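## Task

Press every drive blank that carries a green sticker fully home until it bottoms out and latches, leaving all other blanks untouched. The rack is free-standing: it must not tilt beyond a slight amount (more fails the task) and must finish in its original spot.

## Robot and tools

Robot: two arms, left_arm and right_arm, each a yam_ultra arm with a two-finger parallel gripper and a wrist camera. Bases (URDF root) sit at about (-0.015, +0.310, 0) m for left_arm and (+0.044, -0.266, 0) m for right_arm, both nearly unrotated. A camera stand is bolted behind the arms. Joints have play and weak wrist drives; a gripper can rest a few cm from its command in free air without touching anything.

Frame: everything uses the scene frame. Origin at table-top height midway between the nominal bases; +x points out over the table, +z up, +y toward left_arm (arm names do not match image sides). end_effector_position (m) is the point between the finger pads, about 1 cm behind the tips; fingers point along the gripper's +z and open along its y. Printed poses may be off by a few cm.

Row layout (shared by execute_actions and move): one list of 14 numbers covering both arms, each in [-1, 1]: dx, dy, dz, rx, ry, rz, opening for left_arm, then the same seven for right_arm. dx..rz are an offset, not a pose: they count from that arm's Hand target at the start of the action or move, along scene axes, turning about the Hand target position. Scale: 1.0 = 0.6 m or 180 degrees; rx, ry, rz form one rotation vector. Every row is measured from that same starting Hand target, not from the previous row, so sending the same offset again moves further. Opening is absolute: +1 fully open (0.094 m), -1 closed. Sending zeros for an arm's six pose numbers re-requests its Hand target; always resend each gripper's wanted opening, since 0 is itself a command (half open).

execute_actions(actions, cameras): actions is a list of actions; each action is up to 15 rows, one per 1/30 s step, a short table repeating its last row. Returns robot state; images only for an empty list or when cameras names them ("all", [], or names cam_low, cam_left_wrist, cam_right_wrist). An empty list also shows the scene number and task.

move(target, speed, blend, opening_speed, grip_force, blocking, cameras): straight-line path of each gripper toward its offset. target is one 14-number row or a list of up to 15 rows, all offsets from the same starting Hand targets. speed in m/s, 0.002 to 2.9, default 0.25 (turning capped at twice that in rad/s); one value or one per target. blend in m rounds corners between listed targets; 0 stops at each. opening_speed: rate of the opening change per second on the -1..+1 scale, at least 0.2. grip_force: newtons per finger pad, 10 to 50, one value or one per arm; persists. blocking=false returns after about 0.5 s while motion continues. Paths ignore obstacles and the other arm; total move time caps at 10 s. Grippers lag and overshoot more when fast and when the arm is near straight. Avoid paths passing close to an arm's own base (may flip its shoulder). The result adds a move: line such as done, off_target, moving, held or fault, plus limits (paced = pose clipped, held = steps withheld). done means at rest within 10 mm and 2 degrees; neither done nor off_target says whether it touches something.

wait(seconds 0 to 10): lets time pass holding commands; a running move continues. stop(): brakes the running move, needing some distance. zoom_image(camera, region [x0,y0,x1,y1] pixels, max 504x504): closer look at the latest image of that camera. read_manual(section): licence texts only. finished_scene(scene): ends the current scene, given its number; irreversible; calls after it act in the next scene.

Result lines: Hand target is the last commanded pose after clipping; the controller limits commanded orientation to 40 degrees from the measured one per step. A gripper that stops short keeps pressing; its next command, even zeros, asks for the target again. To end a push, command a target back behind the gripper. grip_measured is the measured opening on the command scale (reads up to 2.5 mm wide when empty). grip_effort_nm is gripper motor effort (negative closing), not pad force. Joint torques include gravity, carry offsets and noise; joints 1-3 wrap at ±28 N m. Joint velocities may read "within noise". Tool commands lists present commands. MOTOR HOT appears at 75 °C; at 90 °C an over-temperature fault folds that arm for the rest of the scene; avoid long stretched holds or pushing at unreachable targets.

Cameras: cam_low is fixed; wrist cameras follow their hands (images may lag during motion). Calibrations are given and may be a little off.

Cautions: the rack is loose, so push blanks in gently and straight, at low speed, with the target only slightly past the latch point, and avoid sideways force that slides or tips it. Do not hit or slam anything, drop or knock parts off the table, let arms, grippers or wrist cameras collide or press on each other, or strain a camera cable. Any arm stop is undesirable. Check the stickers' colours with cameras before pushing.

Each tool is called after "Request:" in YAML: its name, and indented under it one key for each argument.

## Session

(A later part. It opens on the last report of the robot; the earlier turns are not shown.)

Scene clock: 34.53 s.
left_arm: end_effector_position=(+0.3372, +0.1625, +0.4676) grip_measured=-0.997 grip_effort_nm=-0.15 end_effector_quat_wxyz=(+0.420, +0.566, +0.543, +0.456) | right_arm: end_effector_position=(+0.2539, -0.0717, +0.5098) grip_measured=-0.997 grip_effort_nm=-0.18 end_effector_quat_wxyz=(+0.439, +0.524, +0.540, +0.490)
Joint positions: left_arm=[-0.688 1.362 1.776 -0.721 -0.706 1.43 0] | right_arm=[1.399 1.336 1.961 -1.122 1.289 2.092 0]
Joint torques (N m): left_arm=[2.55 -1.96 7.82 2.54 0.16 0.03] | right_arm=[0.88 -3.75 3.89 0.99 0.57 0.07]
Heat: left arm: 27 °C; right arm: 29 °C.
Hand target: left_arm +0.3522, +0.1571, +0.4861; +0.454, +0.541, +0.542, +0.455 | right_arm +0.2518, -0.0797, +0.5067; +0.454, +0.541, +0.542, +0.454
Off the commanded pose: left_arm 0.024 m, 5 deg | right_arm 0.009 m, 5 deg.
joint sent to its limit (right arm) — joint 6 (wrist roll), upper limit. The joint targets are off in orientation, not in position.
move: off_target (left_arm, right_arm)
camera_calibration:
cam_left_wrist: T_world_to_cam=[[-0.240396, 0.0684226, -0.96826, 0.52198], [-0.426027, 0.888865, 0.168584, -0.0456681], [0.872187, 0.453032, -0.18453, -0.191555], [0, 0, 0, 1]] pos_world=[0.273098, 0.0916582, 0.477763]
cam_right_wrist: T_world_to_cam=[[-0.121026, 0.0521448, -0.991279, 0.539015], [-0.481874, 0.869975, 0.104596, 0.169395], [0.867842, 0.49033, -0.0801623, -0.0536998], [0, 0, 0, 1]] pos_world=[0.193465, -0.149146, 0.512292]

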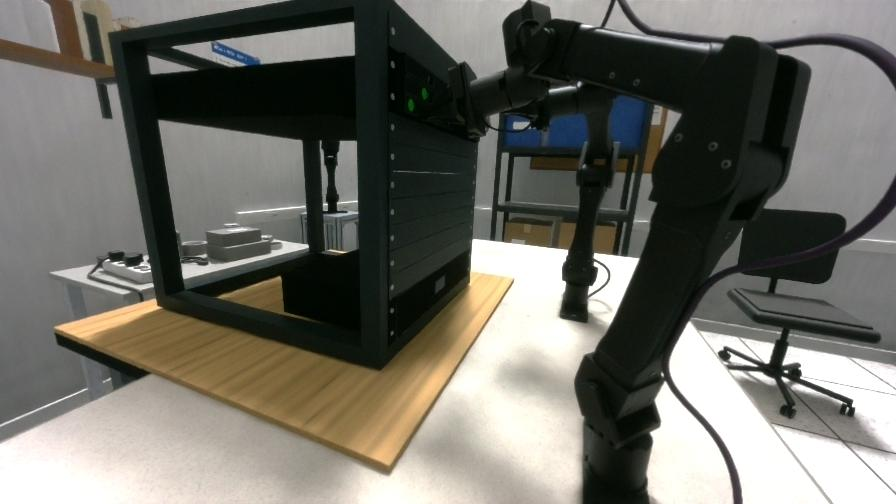

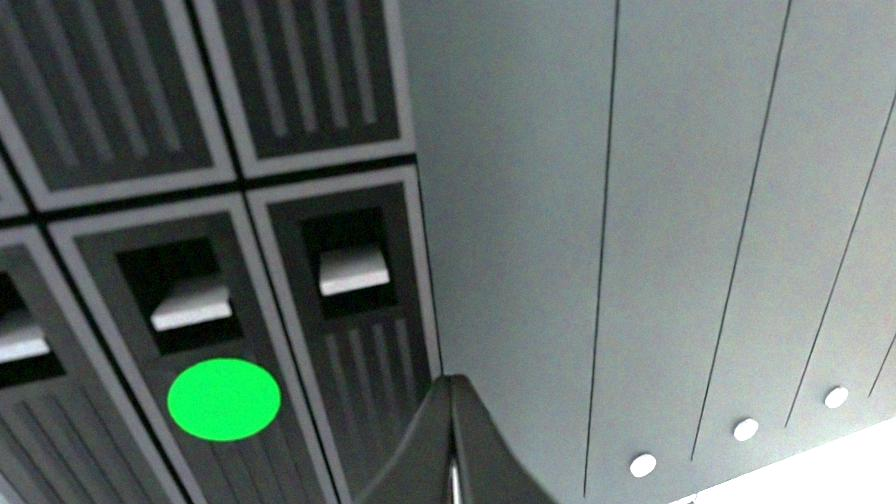

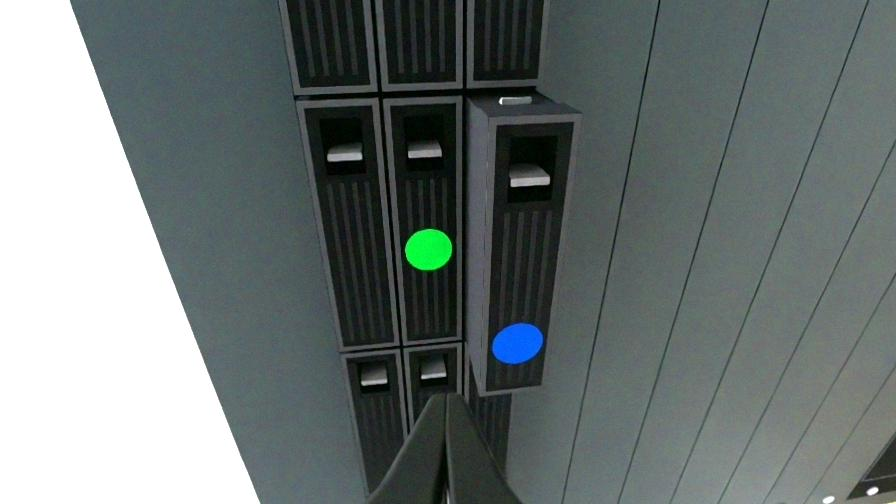

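Request:
move:
  target: [-0.15,0,0,0,0,0,-1,-0.05,0,0,0,0,0,-1]
  speed: 0.2
  cameras: ["all"]

Scene clock: 36.63 s.
left_arm: end_effector_position=(+0.2631, +0.1545, +0.4929) grip_measured=-0.997 grip_effort_nm=-0.15 end_effector_quat_wxyz=(+0.469, +0.539, +0.536, +0.451) | right_arm: end_effector_position=(+0.2234, -0.0739, +0.5044) grip_measured=-0.997 grip_effort_nm=-0.18 end_effector_quat_wxyz=(+0.457, +0.484, +0.551, +0.503)
Joint positions: left_arm=[-0.97 1.223 1.736 -0.783 -0.953 1.333 0] | right_arm=[1.567 1.259 1.838 -1.122 1.426 2.092 0]
Joint torques (N m): left_arm=[-0.66 -2.28 4.7 1.2 -0.38 -0.22] | right_arm=[0.99 -3.58 3.52 1.53 0.62 0.06]
Heat: left arm: 27 °C; right arm: 29 °C.
Hand target: left_arm +0.2621, +0.1570, +0.4862; +0.455, +0.541, +0.542, +0.455 | right_arm +0.2218, -0.0798, +0.5067; +0.454, +0.541, +0.542, +0.454
Off the commanded pose: left_arm 0.007 m, 2 deg | right_arm 0.006 m, 9 deg.
joint sent to its limit (right arm) — joint 6 (wrist roll), upper limit. The joint targets are off in orientation, not in position.
move: off_target (right_arm)
camera_calibration:
cam_left_wrist: T_world_to_cam=[[-0.163708, -0.00180625, -0.986507, 0.528965], [-0.411452, 0.908994, 0.0666149, -0.0310918], [0.896609, 0.416806, -0.149553, -0.13675], [0, 0, 0, 1]] pos_world=[0.196414, 0.0862157, 0.503448]
cam_right_wrist: T_world_to_cam=[[-0.0592637, -0.00362304, -0.998236, 0.515555], [-0.528397, 0.848526, 0.0282904, 0.204374], [0.846927, 0.529141, -0.0522012, -0.0331419], [0, 0, 0, 1]] pos_world=[0.166613, -0.154012, 0.507133]

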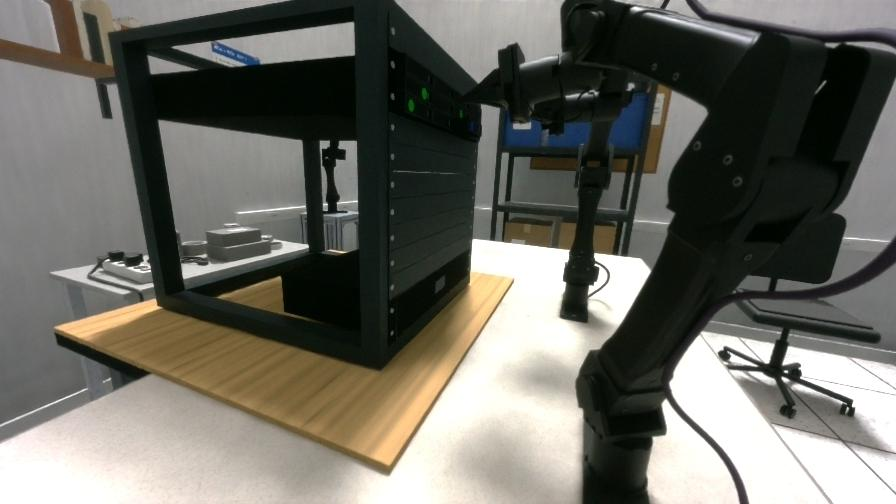

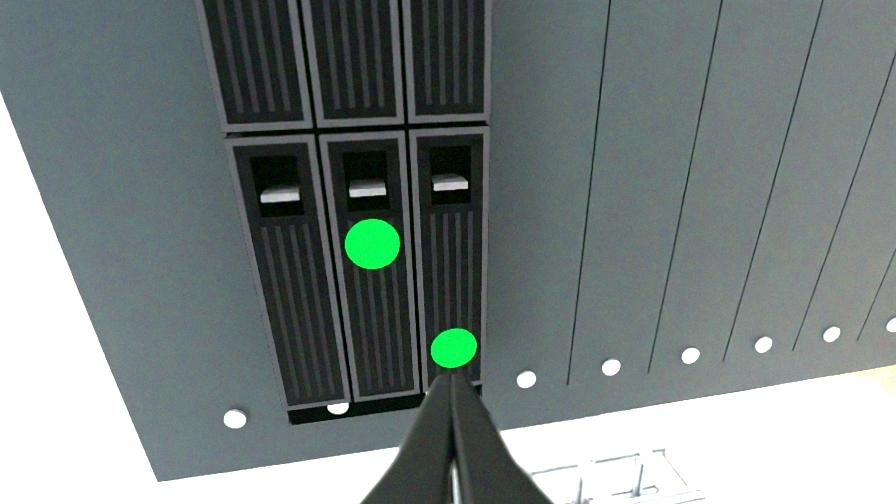

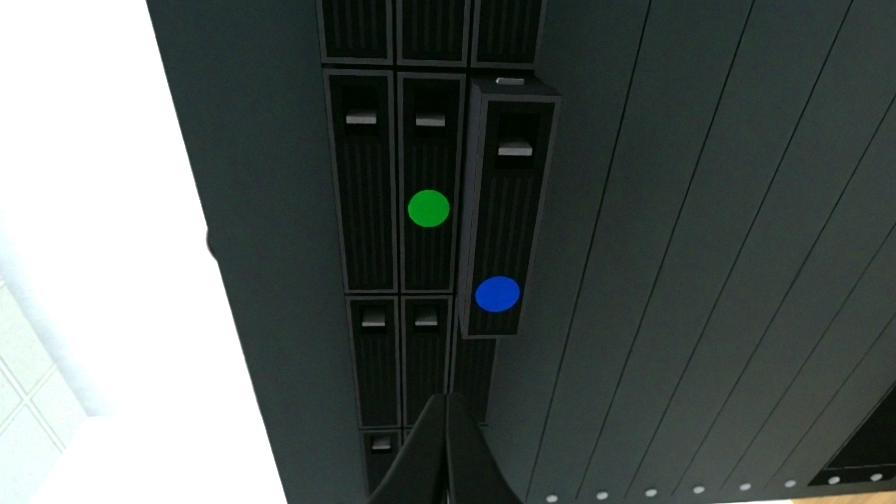

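All flush. Rack unmoved.

Request:
finished_scene:
  scene: 1

The scene is finished: the task was done.


## Next scene

Press every drive blank that carries a yellow sticker fully home until it bottoms out and latches, leaving all other blanks untouched. The rack is free-standing: it must not tilt beyond a slight amount (more fails the task) and must finish in its original spot.

Request:
execute_actions:
  actions: []

Scene clock: 0.00 s.
left_arm: end_effector_position=(+0.2171, +0.2911, +0.2868) grip_measured=+1.000 grip_effort_nm=n/a end_effector_quat_wxyz=(+0.425, -0.168, +0.881, -0.123) | right_arm: end_effector_position=(+0.2679, -0.2245, +0.3349) grip_measured=+1.000 grip_effort_nm=n/a end_effector_quat_wxyz=(+0.428, +0.004, +0.843, +0.326)
Joint positions: left_arm=[-0.05 0.743 1.101 -1.011 0.016 -0.459 0.094] | right_arm=[-0.553 0.908 1.256 -1.266 -1.012 -0.18 0.094]
Joint velocities: within noise
Joint torques (N m): no reading
Heat: left arm: 22 °C; right arm: 23 °C.
Hand target: left_arm +0.2164, +0.2922, +0.2908; +0.432, -0.166, +0.878, -0.121 | right_arm +0.2663, -0.2220, +0.3382; +0.432, -0.003, +0.840, +0.329
Tool commands: left_gripper/opening=+1.0 right_gripper/opening=+1.0
camera_calibration:
cam_left_wrist: T_world_to_cam=[[0.177659, -0.916538, 0.358322, 0.124732], [-0.870954, -0.315946, -0.376321, 0.422882], [0.458123, -0.245225, -0.854393, 0.306754], [0, 0, 0, 1]] pos_world=[0.20562, 0.323153, 0.376534]
cam_right_wrist: T_world_to_cam=[[0.27032, -0.772431, -0.574698, -0.05421], [-0.887072, 0.0321833, -0.460508, 0.437121], [0.374206, 0.634283, -0.676502, 0.359426], [0, 0, 0, 1]] pos_world=[0.267912, -0.283919, 0.413295]

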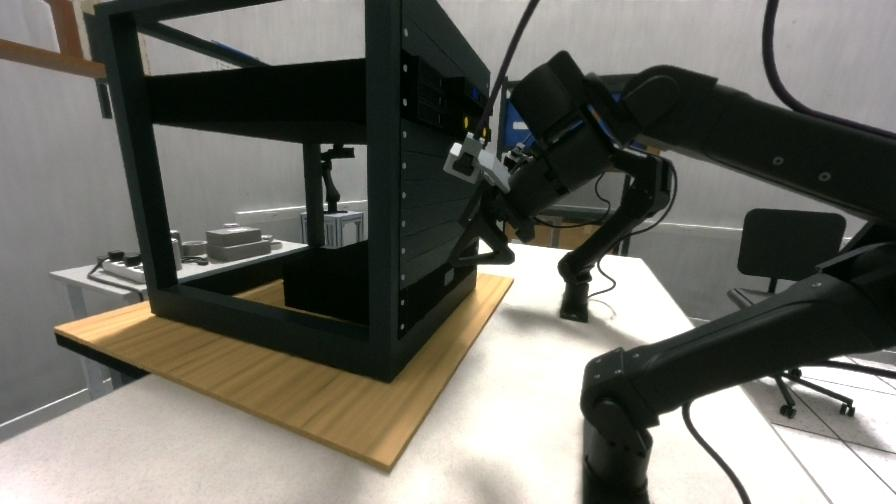

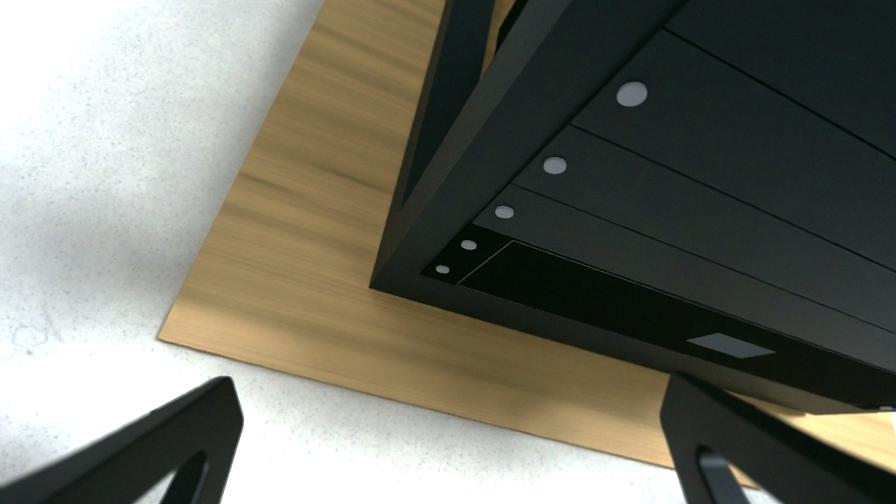

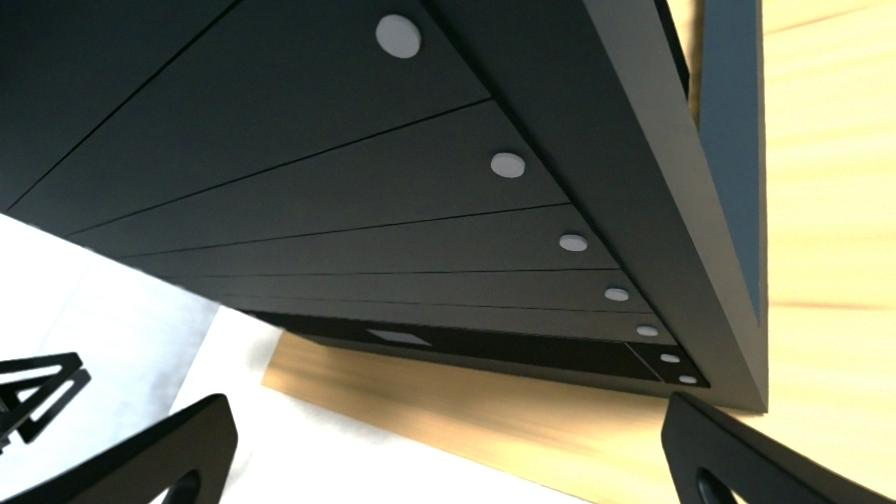

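Request:
move:
  target: [-0.11,-0.154,0.332,0.1325,-0.2058,-0.0208,-1,-0.16,0.13,0.253,-0.1519,-0.1901,-0.1547,-1]
  cameras: ["all"]

Scene clock: 5.47 s.
left_arm: end_effector_position=(+0.1518, +0.1922, +0.4828) grip_measured=-0.997 grip_effort_nm=-0.15 end_effector_quat_wxyz=(+0.693, +0.048, +0.717, -0.066) | right_arm: end_effector_position=(+0.1715, -0.1464, +0.4829) grip_measured=-0.997 grip_effort_nm=-0.18 end_effector_quat_wxyz=(+0.631, -0.240, +0.689, +0.263)
Joint positions: left_arm=[-1.683 1.028 1.679 -1.49 -1.529 -0.868 0] | right_arm=[0.313 0.636 1.489 -0.924 -0.424 0.03 0]
Joint torques (N m): left_arm=[-0.64 1.05 5.2 0.6 -0.96 0.03] | right_arm=[-0.85 2.73 2.89 2.63 -0.17 -0.13]
Heat: left arm: 22 °C; right arm: 25 °C.
Hand target: left_arm +0.1504, +0.1999, +0.4901; +0.707, -0.001, +0.707, +0.000 | right_arm +0.1702, -0.1440, +0.4900; +0.706, -0.013, +0.708, +0.014
Off the commanded pose: left_arm 0.011 m, 10 deg | right_arm 0.008 m, 42 deg; orientation clipped.
joint sent to its limit (left arm) — joint 5 (wrist yaw), lower limit. The joint targets are off in orientation, not in position.
move: off_target (left_arm, right_arm); limits=paced
camera_calibration:
cam_left_wrist: T_world_to_cam=[[-0.17076, -0.985146, 0.0181163, 0.205772], [-0.460259, 0.0634949, -0.885511, 0.519103], [0.871208, -0.159548, -0.464265, 0.212473], [0, 0, 0, 1]] pos_world=[0.0889514, 0.203654, 0.554588]
cam_right_wrist: T_world_to_cam=[[0.67248, -0.735739, -0.0803652, -0.185112], [-0.406658, -0.276586, -0.870707, 0.48769], [0.618385, 0.618214, -0.485192, 0.309425], [0, 0, 0, 1]] pos_world=[0.131464, -0.192597, 0.559889]

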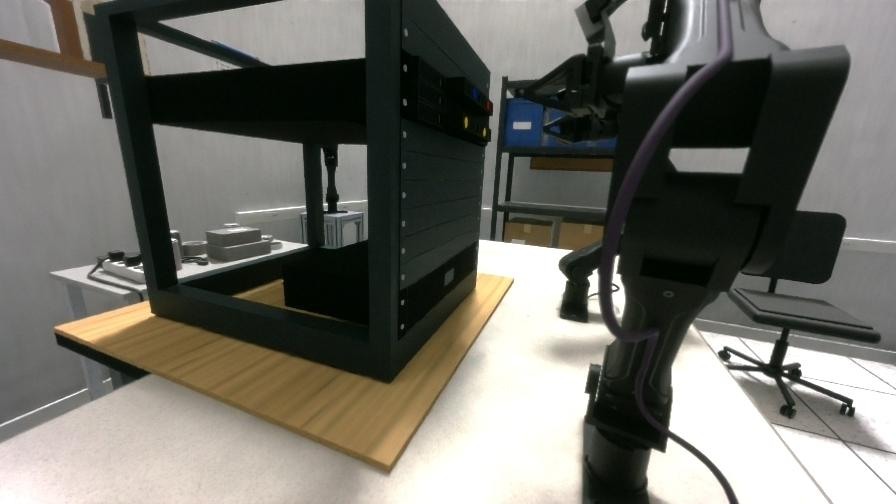

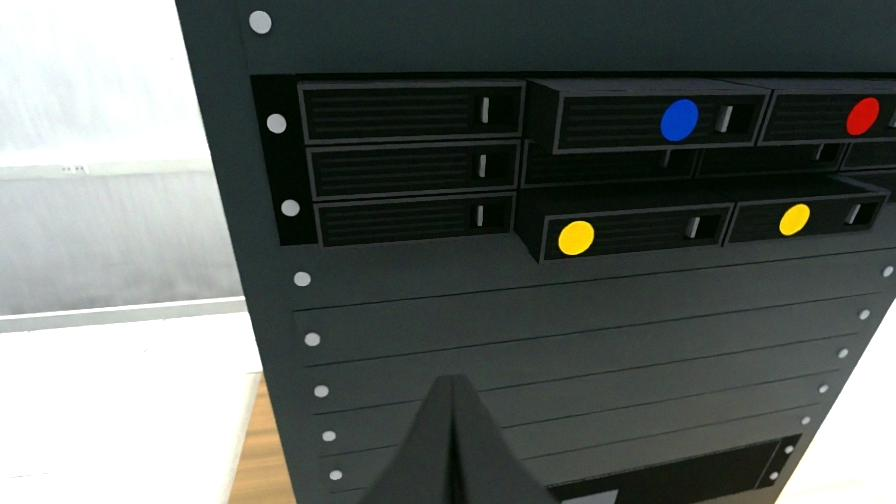

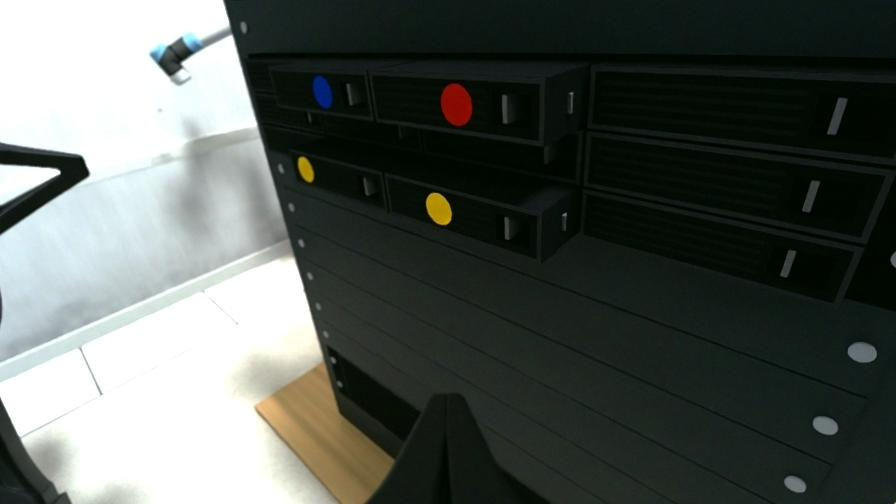

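Request:
move:
  target: [0.124,-0.205,-0.0235,0,0,-0.111,-1,0.091,0.135,-0.033,0,0,0.1,-1]
  cameras: ["all"]

Scene clock: 13.30 s.
left_arm: end_effector_position=(+0.2246, +0.0747, +0.4683) grip_measured=-0.997 grip_effort_nm=-0.15 end_effector_quat_wxyz=(+0.686, +0.135, +0.706, -0.109) | right_arm: end_effector_position=(+0.2214, -0.0585, +0.4687) grip_measured=-0.997 grip_effort_nm=-0.18 end_effector_quat_wxyz=(+0.690, -0.142, +0.699, +0.125)
Joint positions: left_arm=[-1.171 1.093 1.371 -0.33 -0.847 -0.008 0] | right_arm=[1.499 0.934 1.3 -0.406 1.111 0.015 0]
Joint torques (N m): left_arm=[0.61 -3.4 4.57 2.24 0.08 0.07] | right_arm=[-1.07 -1.36 4.33 2.17 0.13 -0.1]
Heat: left arm: 22 °C; right arm: 28 °C.
Hand target: left_arm +0.2248, +0.0768, +0.4759; +0.696, +0.122, +0.697, -0.123 | right_arm +0.2249, -0.0630, +0.4702; +0.695, -0.123, +0.698, +0.124
Off the commanded pose: left_arm 0.008 m, 3 deg | right_arm 0.006 m, 2 deg.
move: off_target (left_arm)
camera_calibration:
cam_left_wrist: T_world_to_cam=[[-0.34875, -0.936285, -0.0417535, 0.167039], [-0.424897, 0.197661, -0.883399, 0.528305], [0.835366, -0.290344, -0.466759, 0.142525], [0, 0, 0, 1]] pos_world=[0.163669, 0.0933517, 0.540203]
cam_right_wrist: T_world_to_cam=[[0.384677, -0.923051, -0.000107259, -0.139972], [-0.411849, -0.171532, -0.894962, 0.53852], [0.826078, 0.344316, -0.446142, 0.136973], [0, 0, 0, 1]] pos_world=[0.162483, -0.0839893, 0.54305]

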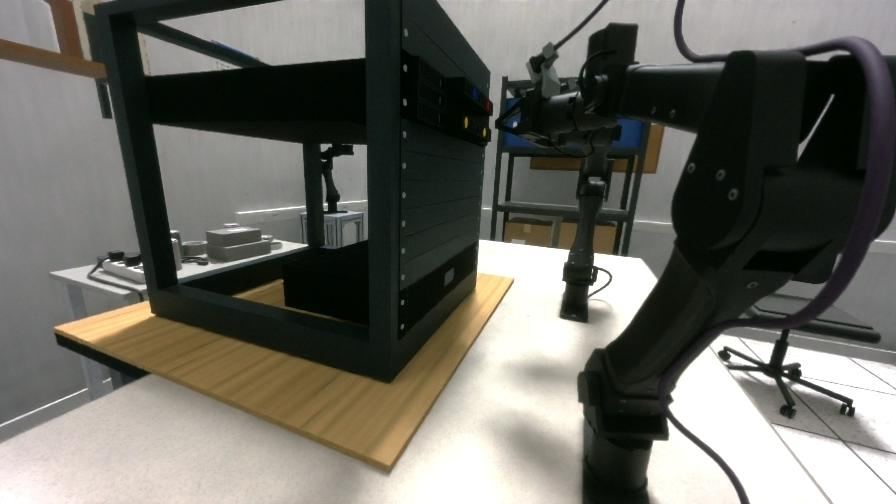

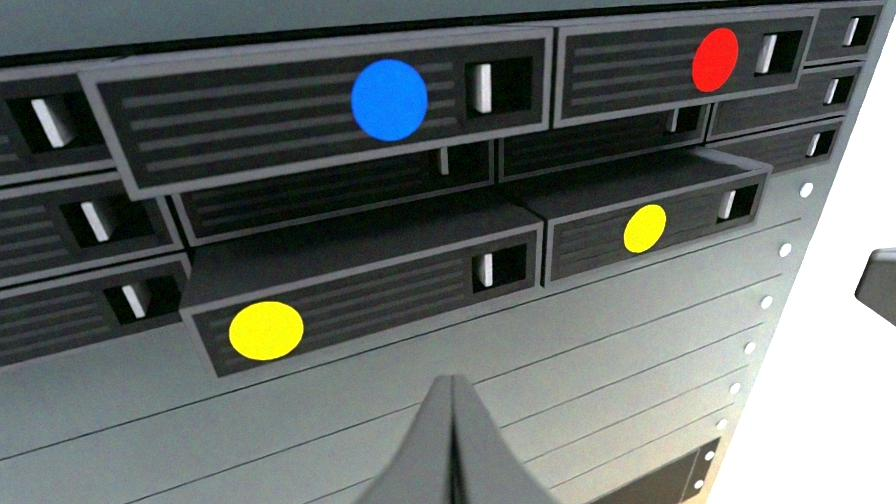

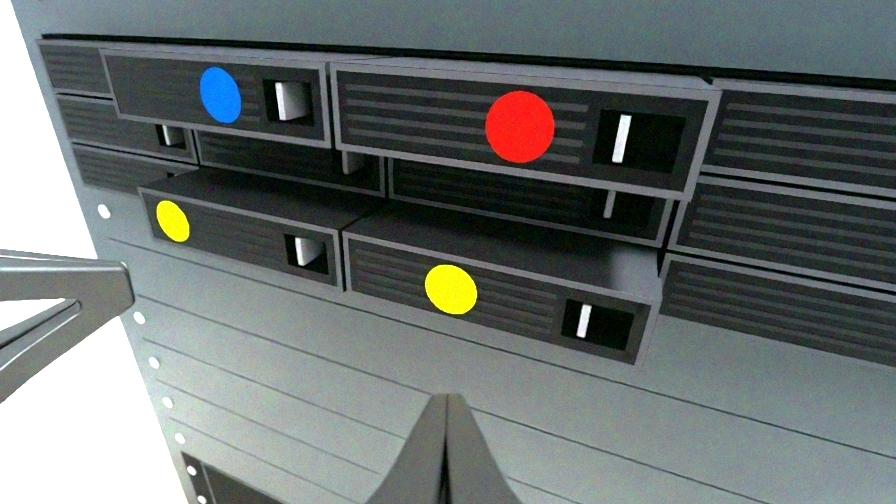

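Request:
move:
  target:
    - [0.06,0,-0.0025,0,0,0,-1,0.06,0.007,-0.0095,0,0,0,-1]
    - [0.165,0,-0.0025,0,0,0,-1,0.165,0.007,-0.0095,0,0,0,-1]
  speed: [0.15,0.07]
  blend: 0.01
  cameras: ["all"]

Scene clock: 16.87 s.
left_arm: end_effector_position=(+0.3072, +0.0796, +0.4527) grip_measured=-0.997 grip_effort_nm=-0.15 end_effector_quat_wxyz=(+0.672, +0.140, +0.718, -0.114) | right_arm: end_effector_position=(+0.3159, -0.0617, +0.4543) grip_measured=-0.997 grip_effort_nm=-0.18 end_effector_quat_wxyz=(+0.683, -0.134, +0.709, +0.114)
Joint positions: left_arm=[-0.807 1.214 1.404 -0.27 -0.469 -0.012 0] | right_arm=[0.944 1.026 1.284 -0.306 0.584 0.005 0]
Joint torques (N m): left_arm=[3.23 -0.55 8.88 2.78 0.13 0.06] | right_arm=[-2.44 -0.49 6.57 2.72 -0.19 -0.09]
Heat: left arm: 23 °C; right arm: 28 °C.
Hand target: left_arm +0.3239, +0.0768, +0.4743; +0.696, +0.122, +0.697, -0.122 | right_arm +0.3238, -0.0588, +0.4645; +0.695, -0.123, +0.698, +0.124
Off the commanded pose: left_arm 0.028 m, 4 deg | right_arm 0.013 m, 2 deg.
move: off_target (left_arm, right_arm)
camera_calibration:
cam_left_wrist: T_world_to_cam=[[-0.363555, -0.930936, -0.0344281, 0.200651], [-0.454822, 0.20963, -0.865559, 0.548747], [0.812998, -0.299019, -0.499622, 0.0900479], [0, 0, 0, 1]] pos_world=[0.249321, 0.0986859, 0.526871]
cam_right_wrist: T_world_to_cam=[[0.359406, -0.933181, -0.0000128357, -0.171943], [-0.435088, -0.167558, -0.88466, 0.566986], [0.825546, 0.317958, -0.466237, 0.0613436], [0, 0, 0, 1]] pos_world=[0.257844, -0.0849556, 0.530188]

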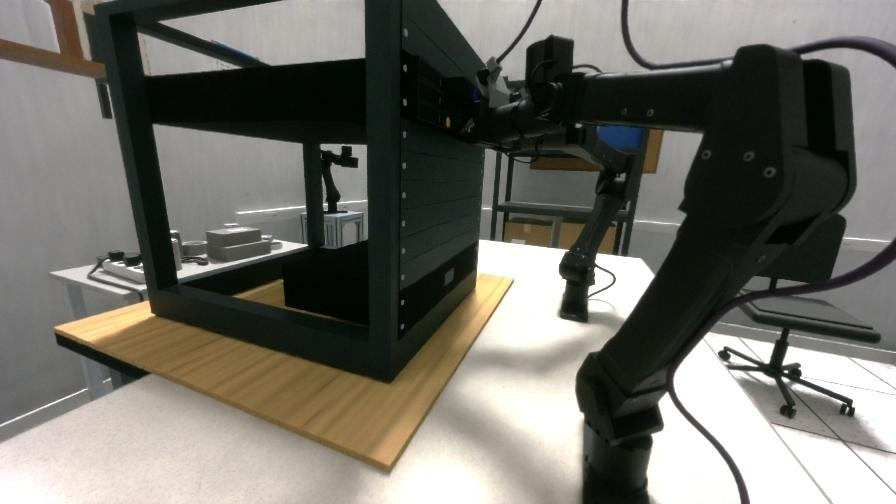

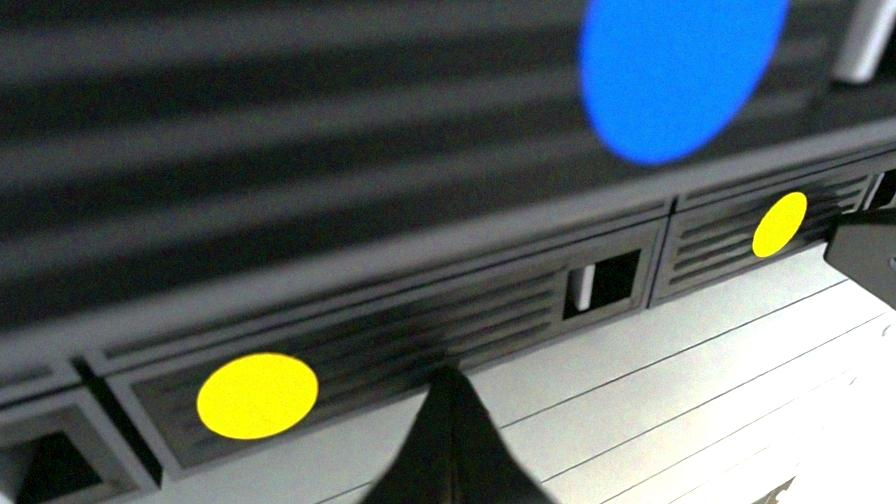

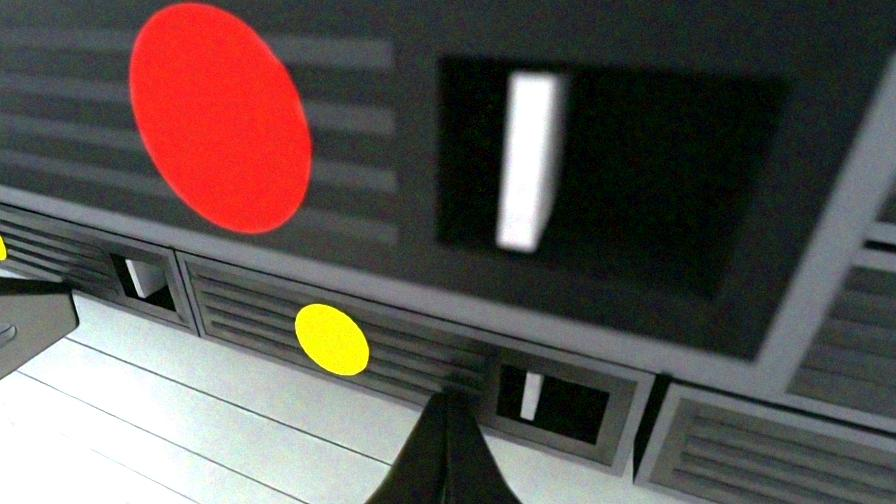

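Request:
move:
  target: [0.005,0,0.003,0,0,0,-1,0.013,0,0,0,0,0,-1]
  speed: 0.06
  cameras: ["cam_left_wrist","cam_right_wrist"]

Scene clock: 18.43 s.
left_arm: end_effector_position=(+0.3073, +0.0798, +0.4531) grip_measured=-0.997 grip_effort_nm=-0.16 end_effector_quat_wxyz=(+0.669, +0.145, +0.720, -0.117) | right_arm: end_effector_position=(+0.3172, -0.0609, +0.4538) grip_measured=-0.997 grip_effort_nm=-0.18 end_effector_quat_wxyz=(+0.681, -0.142, +0.708, +0.122)
Joint positions: left_arm=[-0.799 1.214 1.413 -0.286 -0.449 -0.012 0] | right_arm=[0.92 1.024 1.284 -0.311 0.536 0.005 0]
Joint torques (N m): left_arm=[3.22 0.1 9.13 2.91 0.08 0.05] | right_arm=[-3.32 1.01 6.9 2.9 -0.13 -0.1]
Heat: left arm: 24 °C; right arm: 29 °C.
Hand target: left_arm +0.3269, +0.0768, +0.4762; +0.696, +0.122, +0.697, -0.122 | right_arm +0.3316, -0.0588, +0.4645; +0.695, -0.123, +0.698, +0.124
Off the commanded pose: left_arm 0.030 m, 5 deg | right_arm 0.018 m, 3 deg.
move: off_target (left_arm, right_arm)
camera_calibration:
cam_left_wrist: T_world_to_cam=[[-0.374042, -0.926721, -0.0357937, 0.204472], [-0.457356, 0.217899, -0.862175, 0.5477], [0.806794, -0.306119, -0.505345, 0.0952761], [0, 0, 0, 1]] pos_world=[0.250107, 0.0993114, 0.527679]
cam_right_wrist: T_world_to_cam=[[0.381252, -0.924471, -0.000845712, -0.177698], [-0.433971, -0.178162, -0.883135, 0.565481], [0.816282, 0.337064, -0.469118, 0.0651146], [0, 0, 0, 1]] pos_world=[0.259998, -0.085477, 0.529792]
Images, in order (width x height): cam_left_wrist 896x504, cam_right_wrist 896x504.

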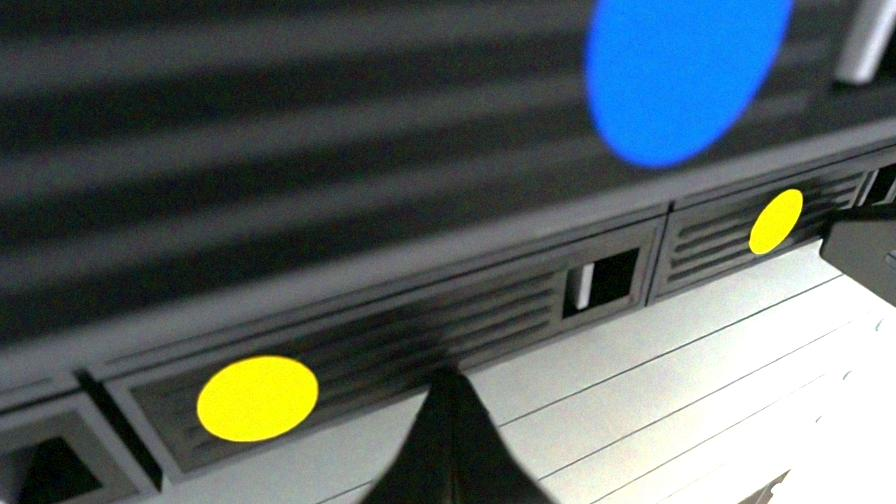

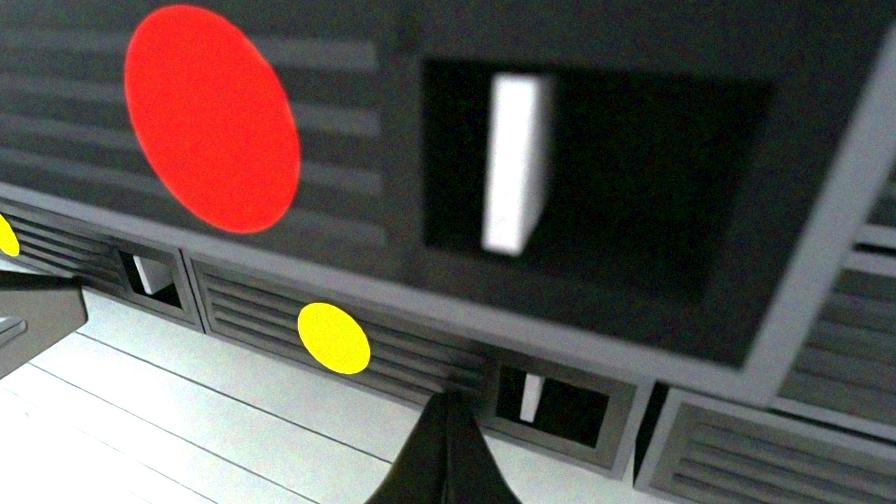

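Both are at stops. Retreat straight back.

Request:
move:
  target: [-0.17,0.01,0,0,0,0,-1,-0.178,-0.01,0,0,0,0,-1]
  speed: 0.2
  cameras: ["all"]

Scene clock: 21.80 s.
left_arm: end_effector_position=(+0.2247, +0.0820, +0.4822) grip_measured=-0.997 grip_effort_nm=-0.15 end_effector_quat_wxyz=(+0.699, +0.120, +0.693, -0.133) | right_arm: end_effector_position=(+0.2258, -0.0670, +0.4752) grip_measured=-0.997 grip_effort_nm=-0.18 end_effector_quat_wxyz=(+0.701, -0.109, +0.692, +0.138)
Joint positions: left_arm=[-1.145 1.065 1.363 -0.281 -0.808 -0.005 0] | right_arm=[1.477 0.91 1.265 -0.311 1.117 -0.002 0]
Joint torques (N m): left_arm=[-0.59 -2.18 4.57 1.64 -0.17 0.04] | right_arm=[0.79 -0.73 4.33 1.29 0.08 0.02]
Heat: left arm: 25 °C; right arm: 29 °C.
Hand target: left_arm +0.2248, +0.0828, +0.4762; +0.696, +0.122, +0.697, -0.123 | right_arm +0.2248, -0.0647, +0.4645; +0.695, -0.123, +0.698, +0.124
Off the commanded pose: left_arm 0.006 m, 1 deg | right_arm 0.011 m, 2 deg.
move: off_target (right_arm)
camera_calibration:
cam_left_wrist: T_world_to_cam=[[-0.361693, -0.93228, 0.0056289, 0.15434], [-0.398736, 0.149233, -0.904842, 0.547655], [0.842726, -0.32952, -0.42571, 0.132795], [0, 0, 0, 1]] pos_world=[0.162283, 0.105919, 0.551204]
cam_right_wrist: T_world_to_cam=[[0.359564, -0.931294, -0.0583609, -0.11672], [-0.403239, -0.0986752, -0.909759, 0.554789], [0.841494, 0.35065, -0.411014, 0.119396], [0, 0, 0, 1]] pos_world=[0.16521, -0.0958224, 0.546986]

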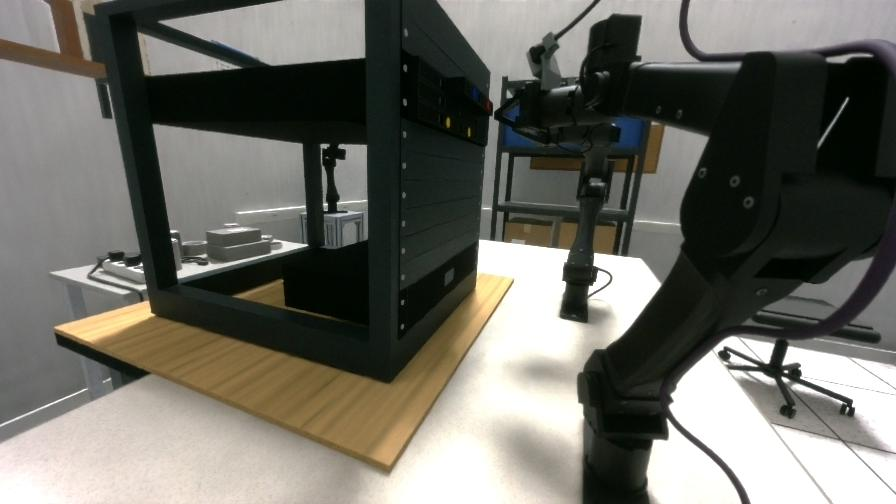

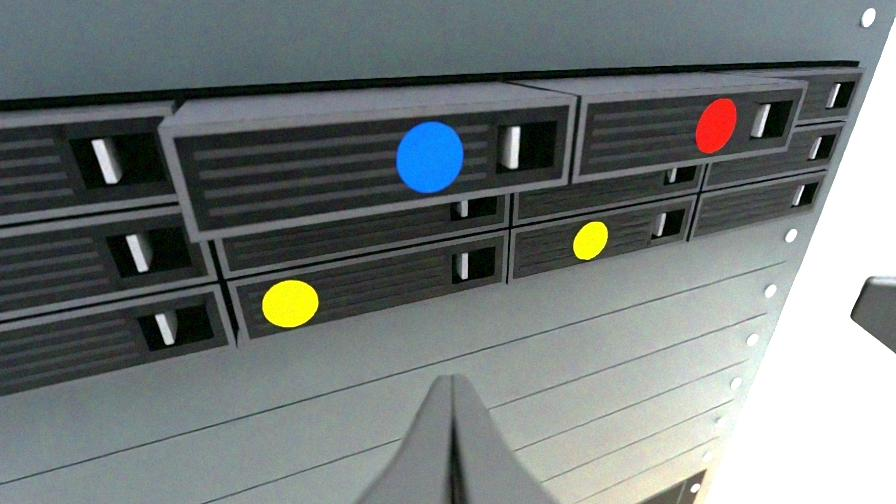

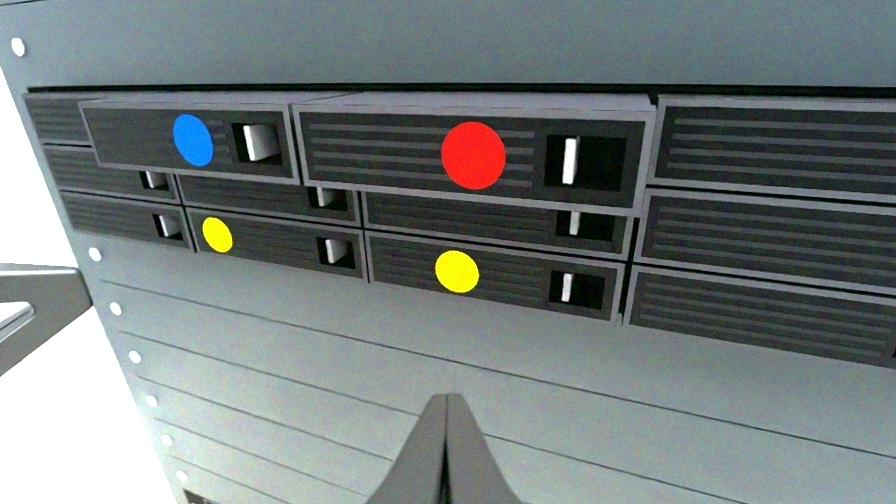

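Both are latched flush, and the rack is unmoved.

Request:
finished_scene:
  scene: 2

The scene is finished: the task was done.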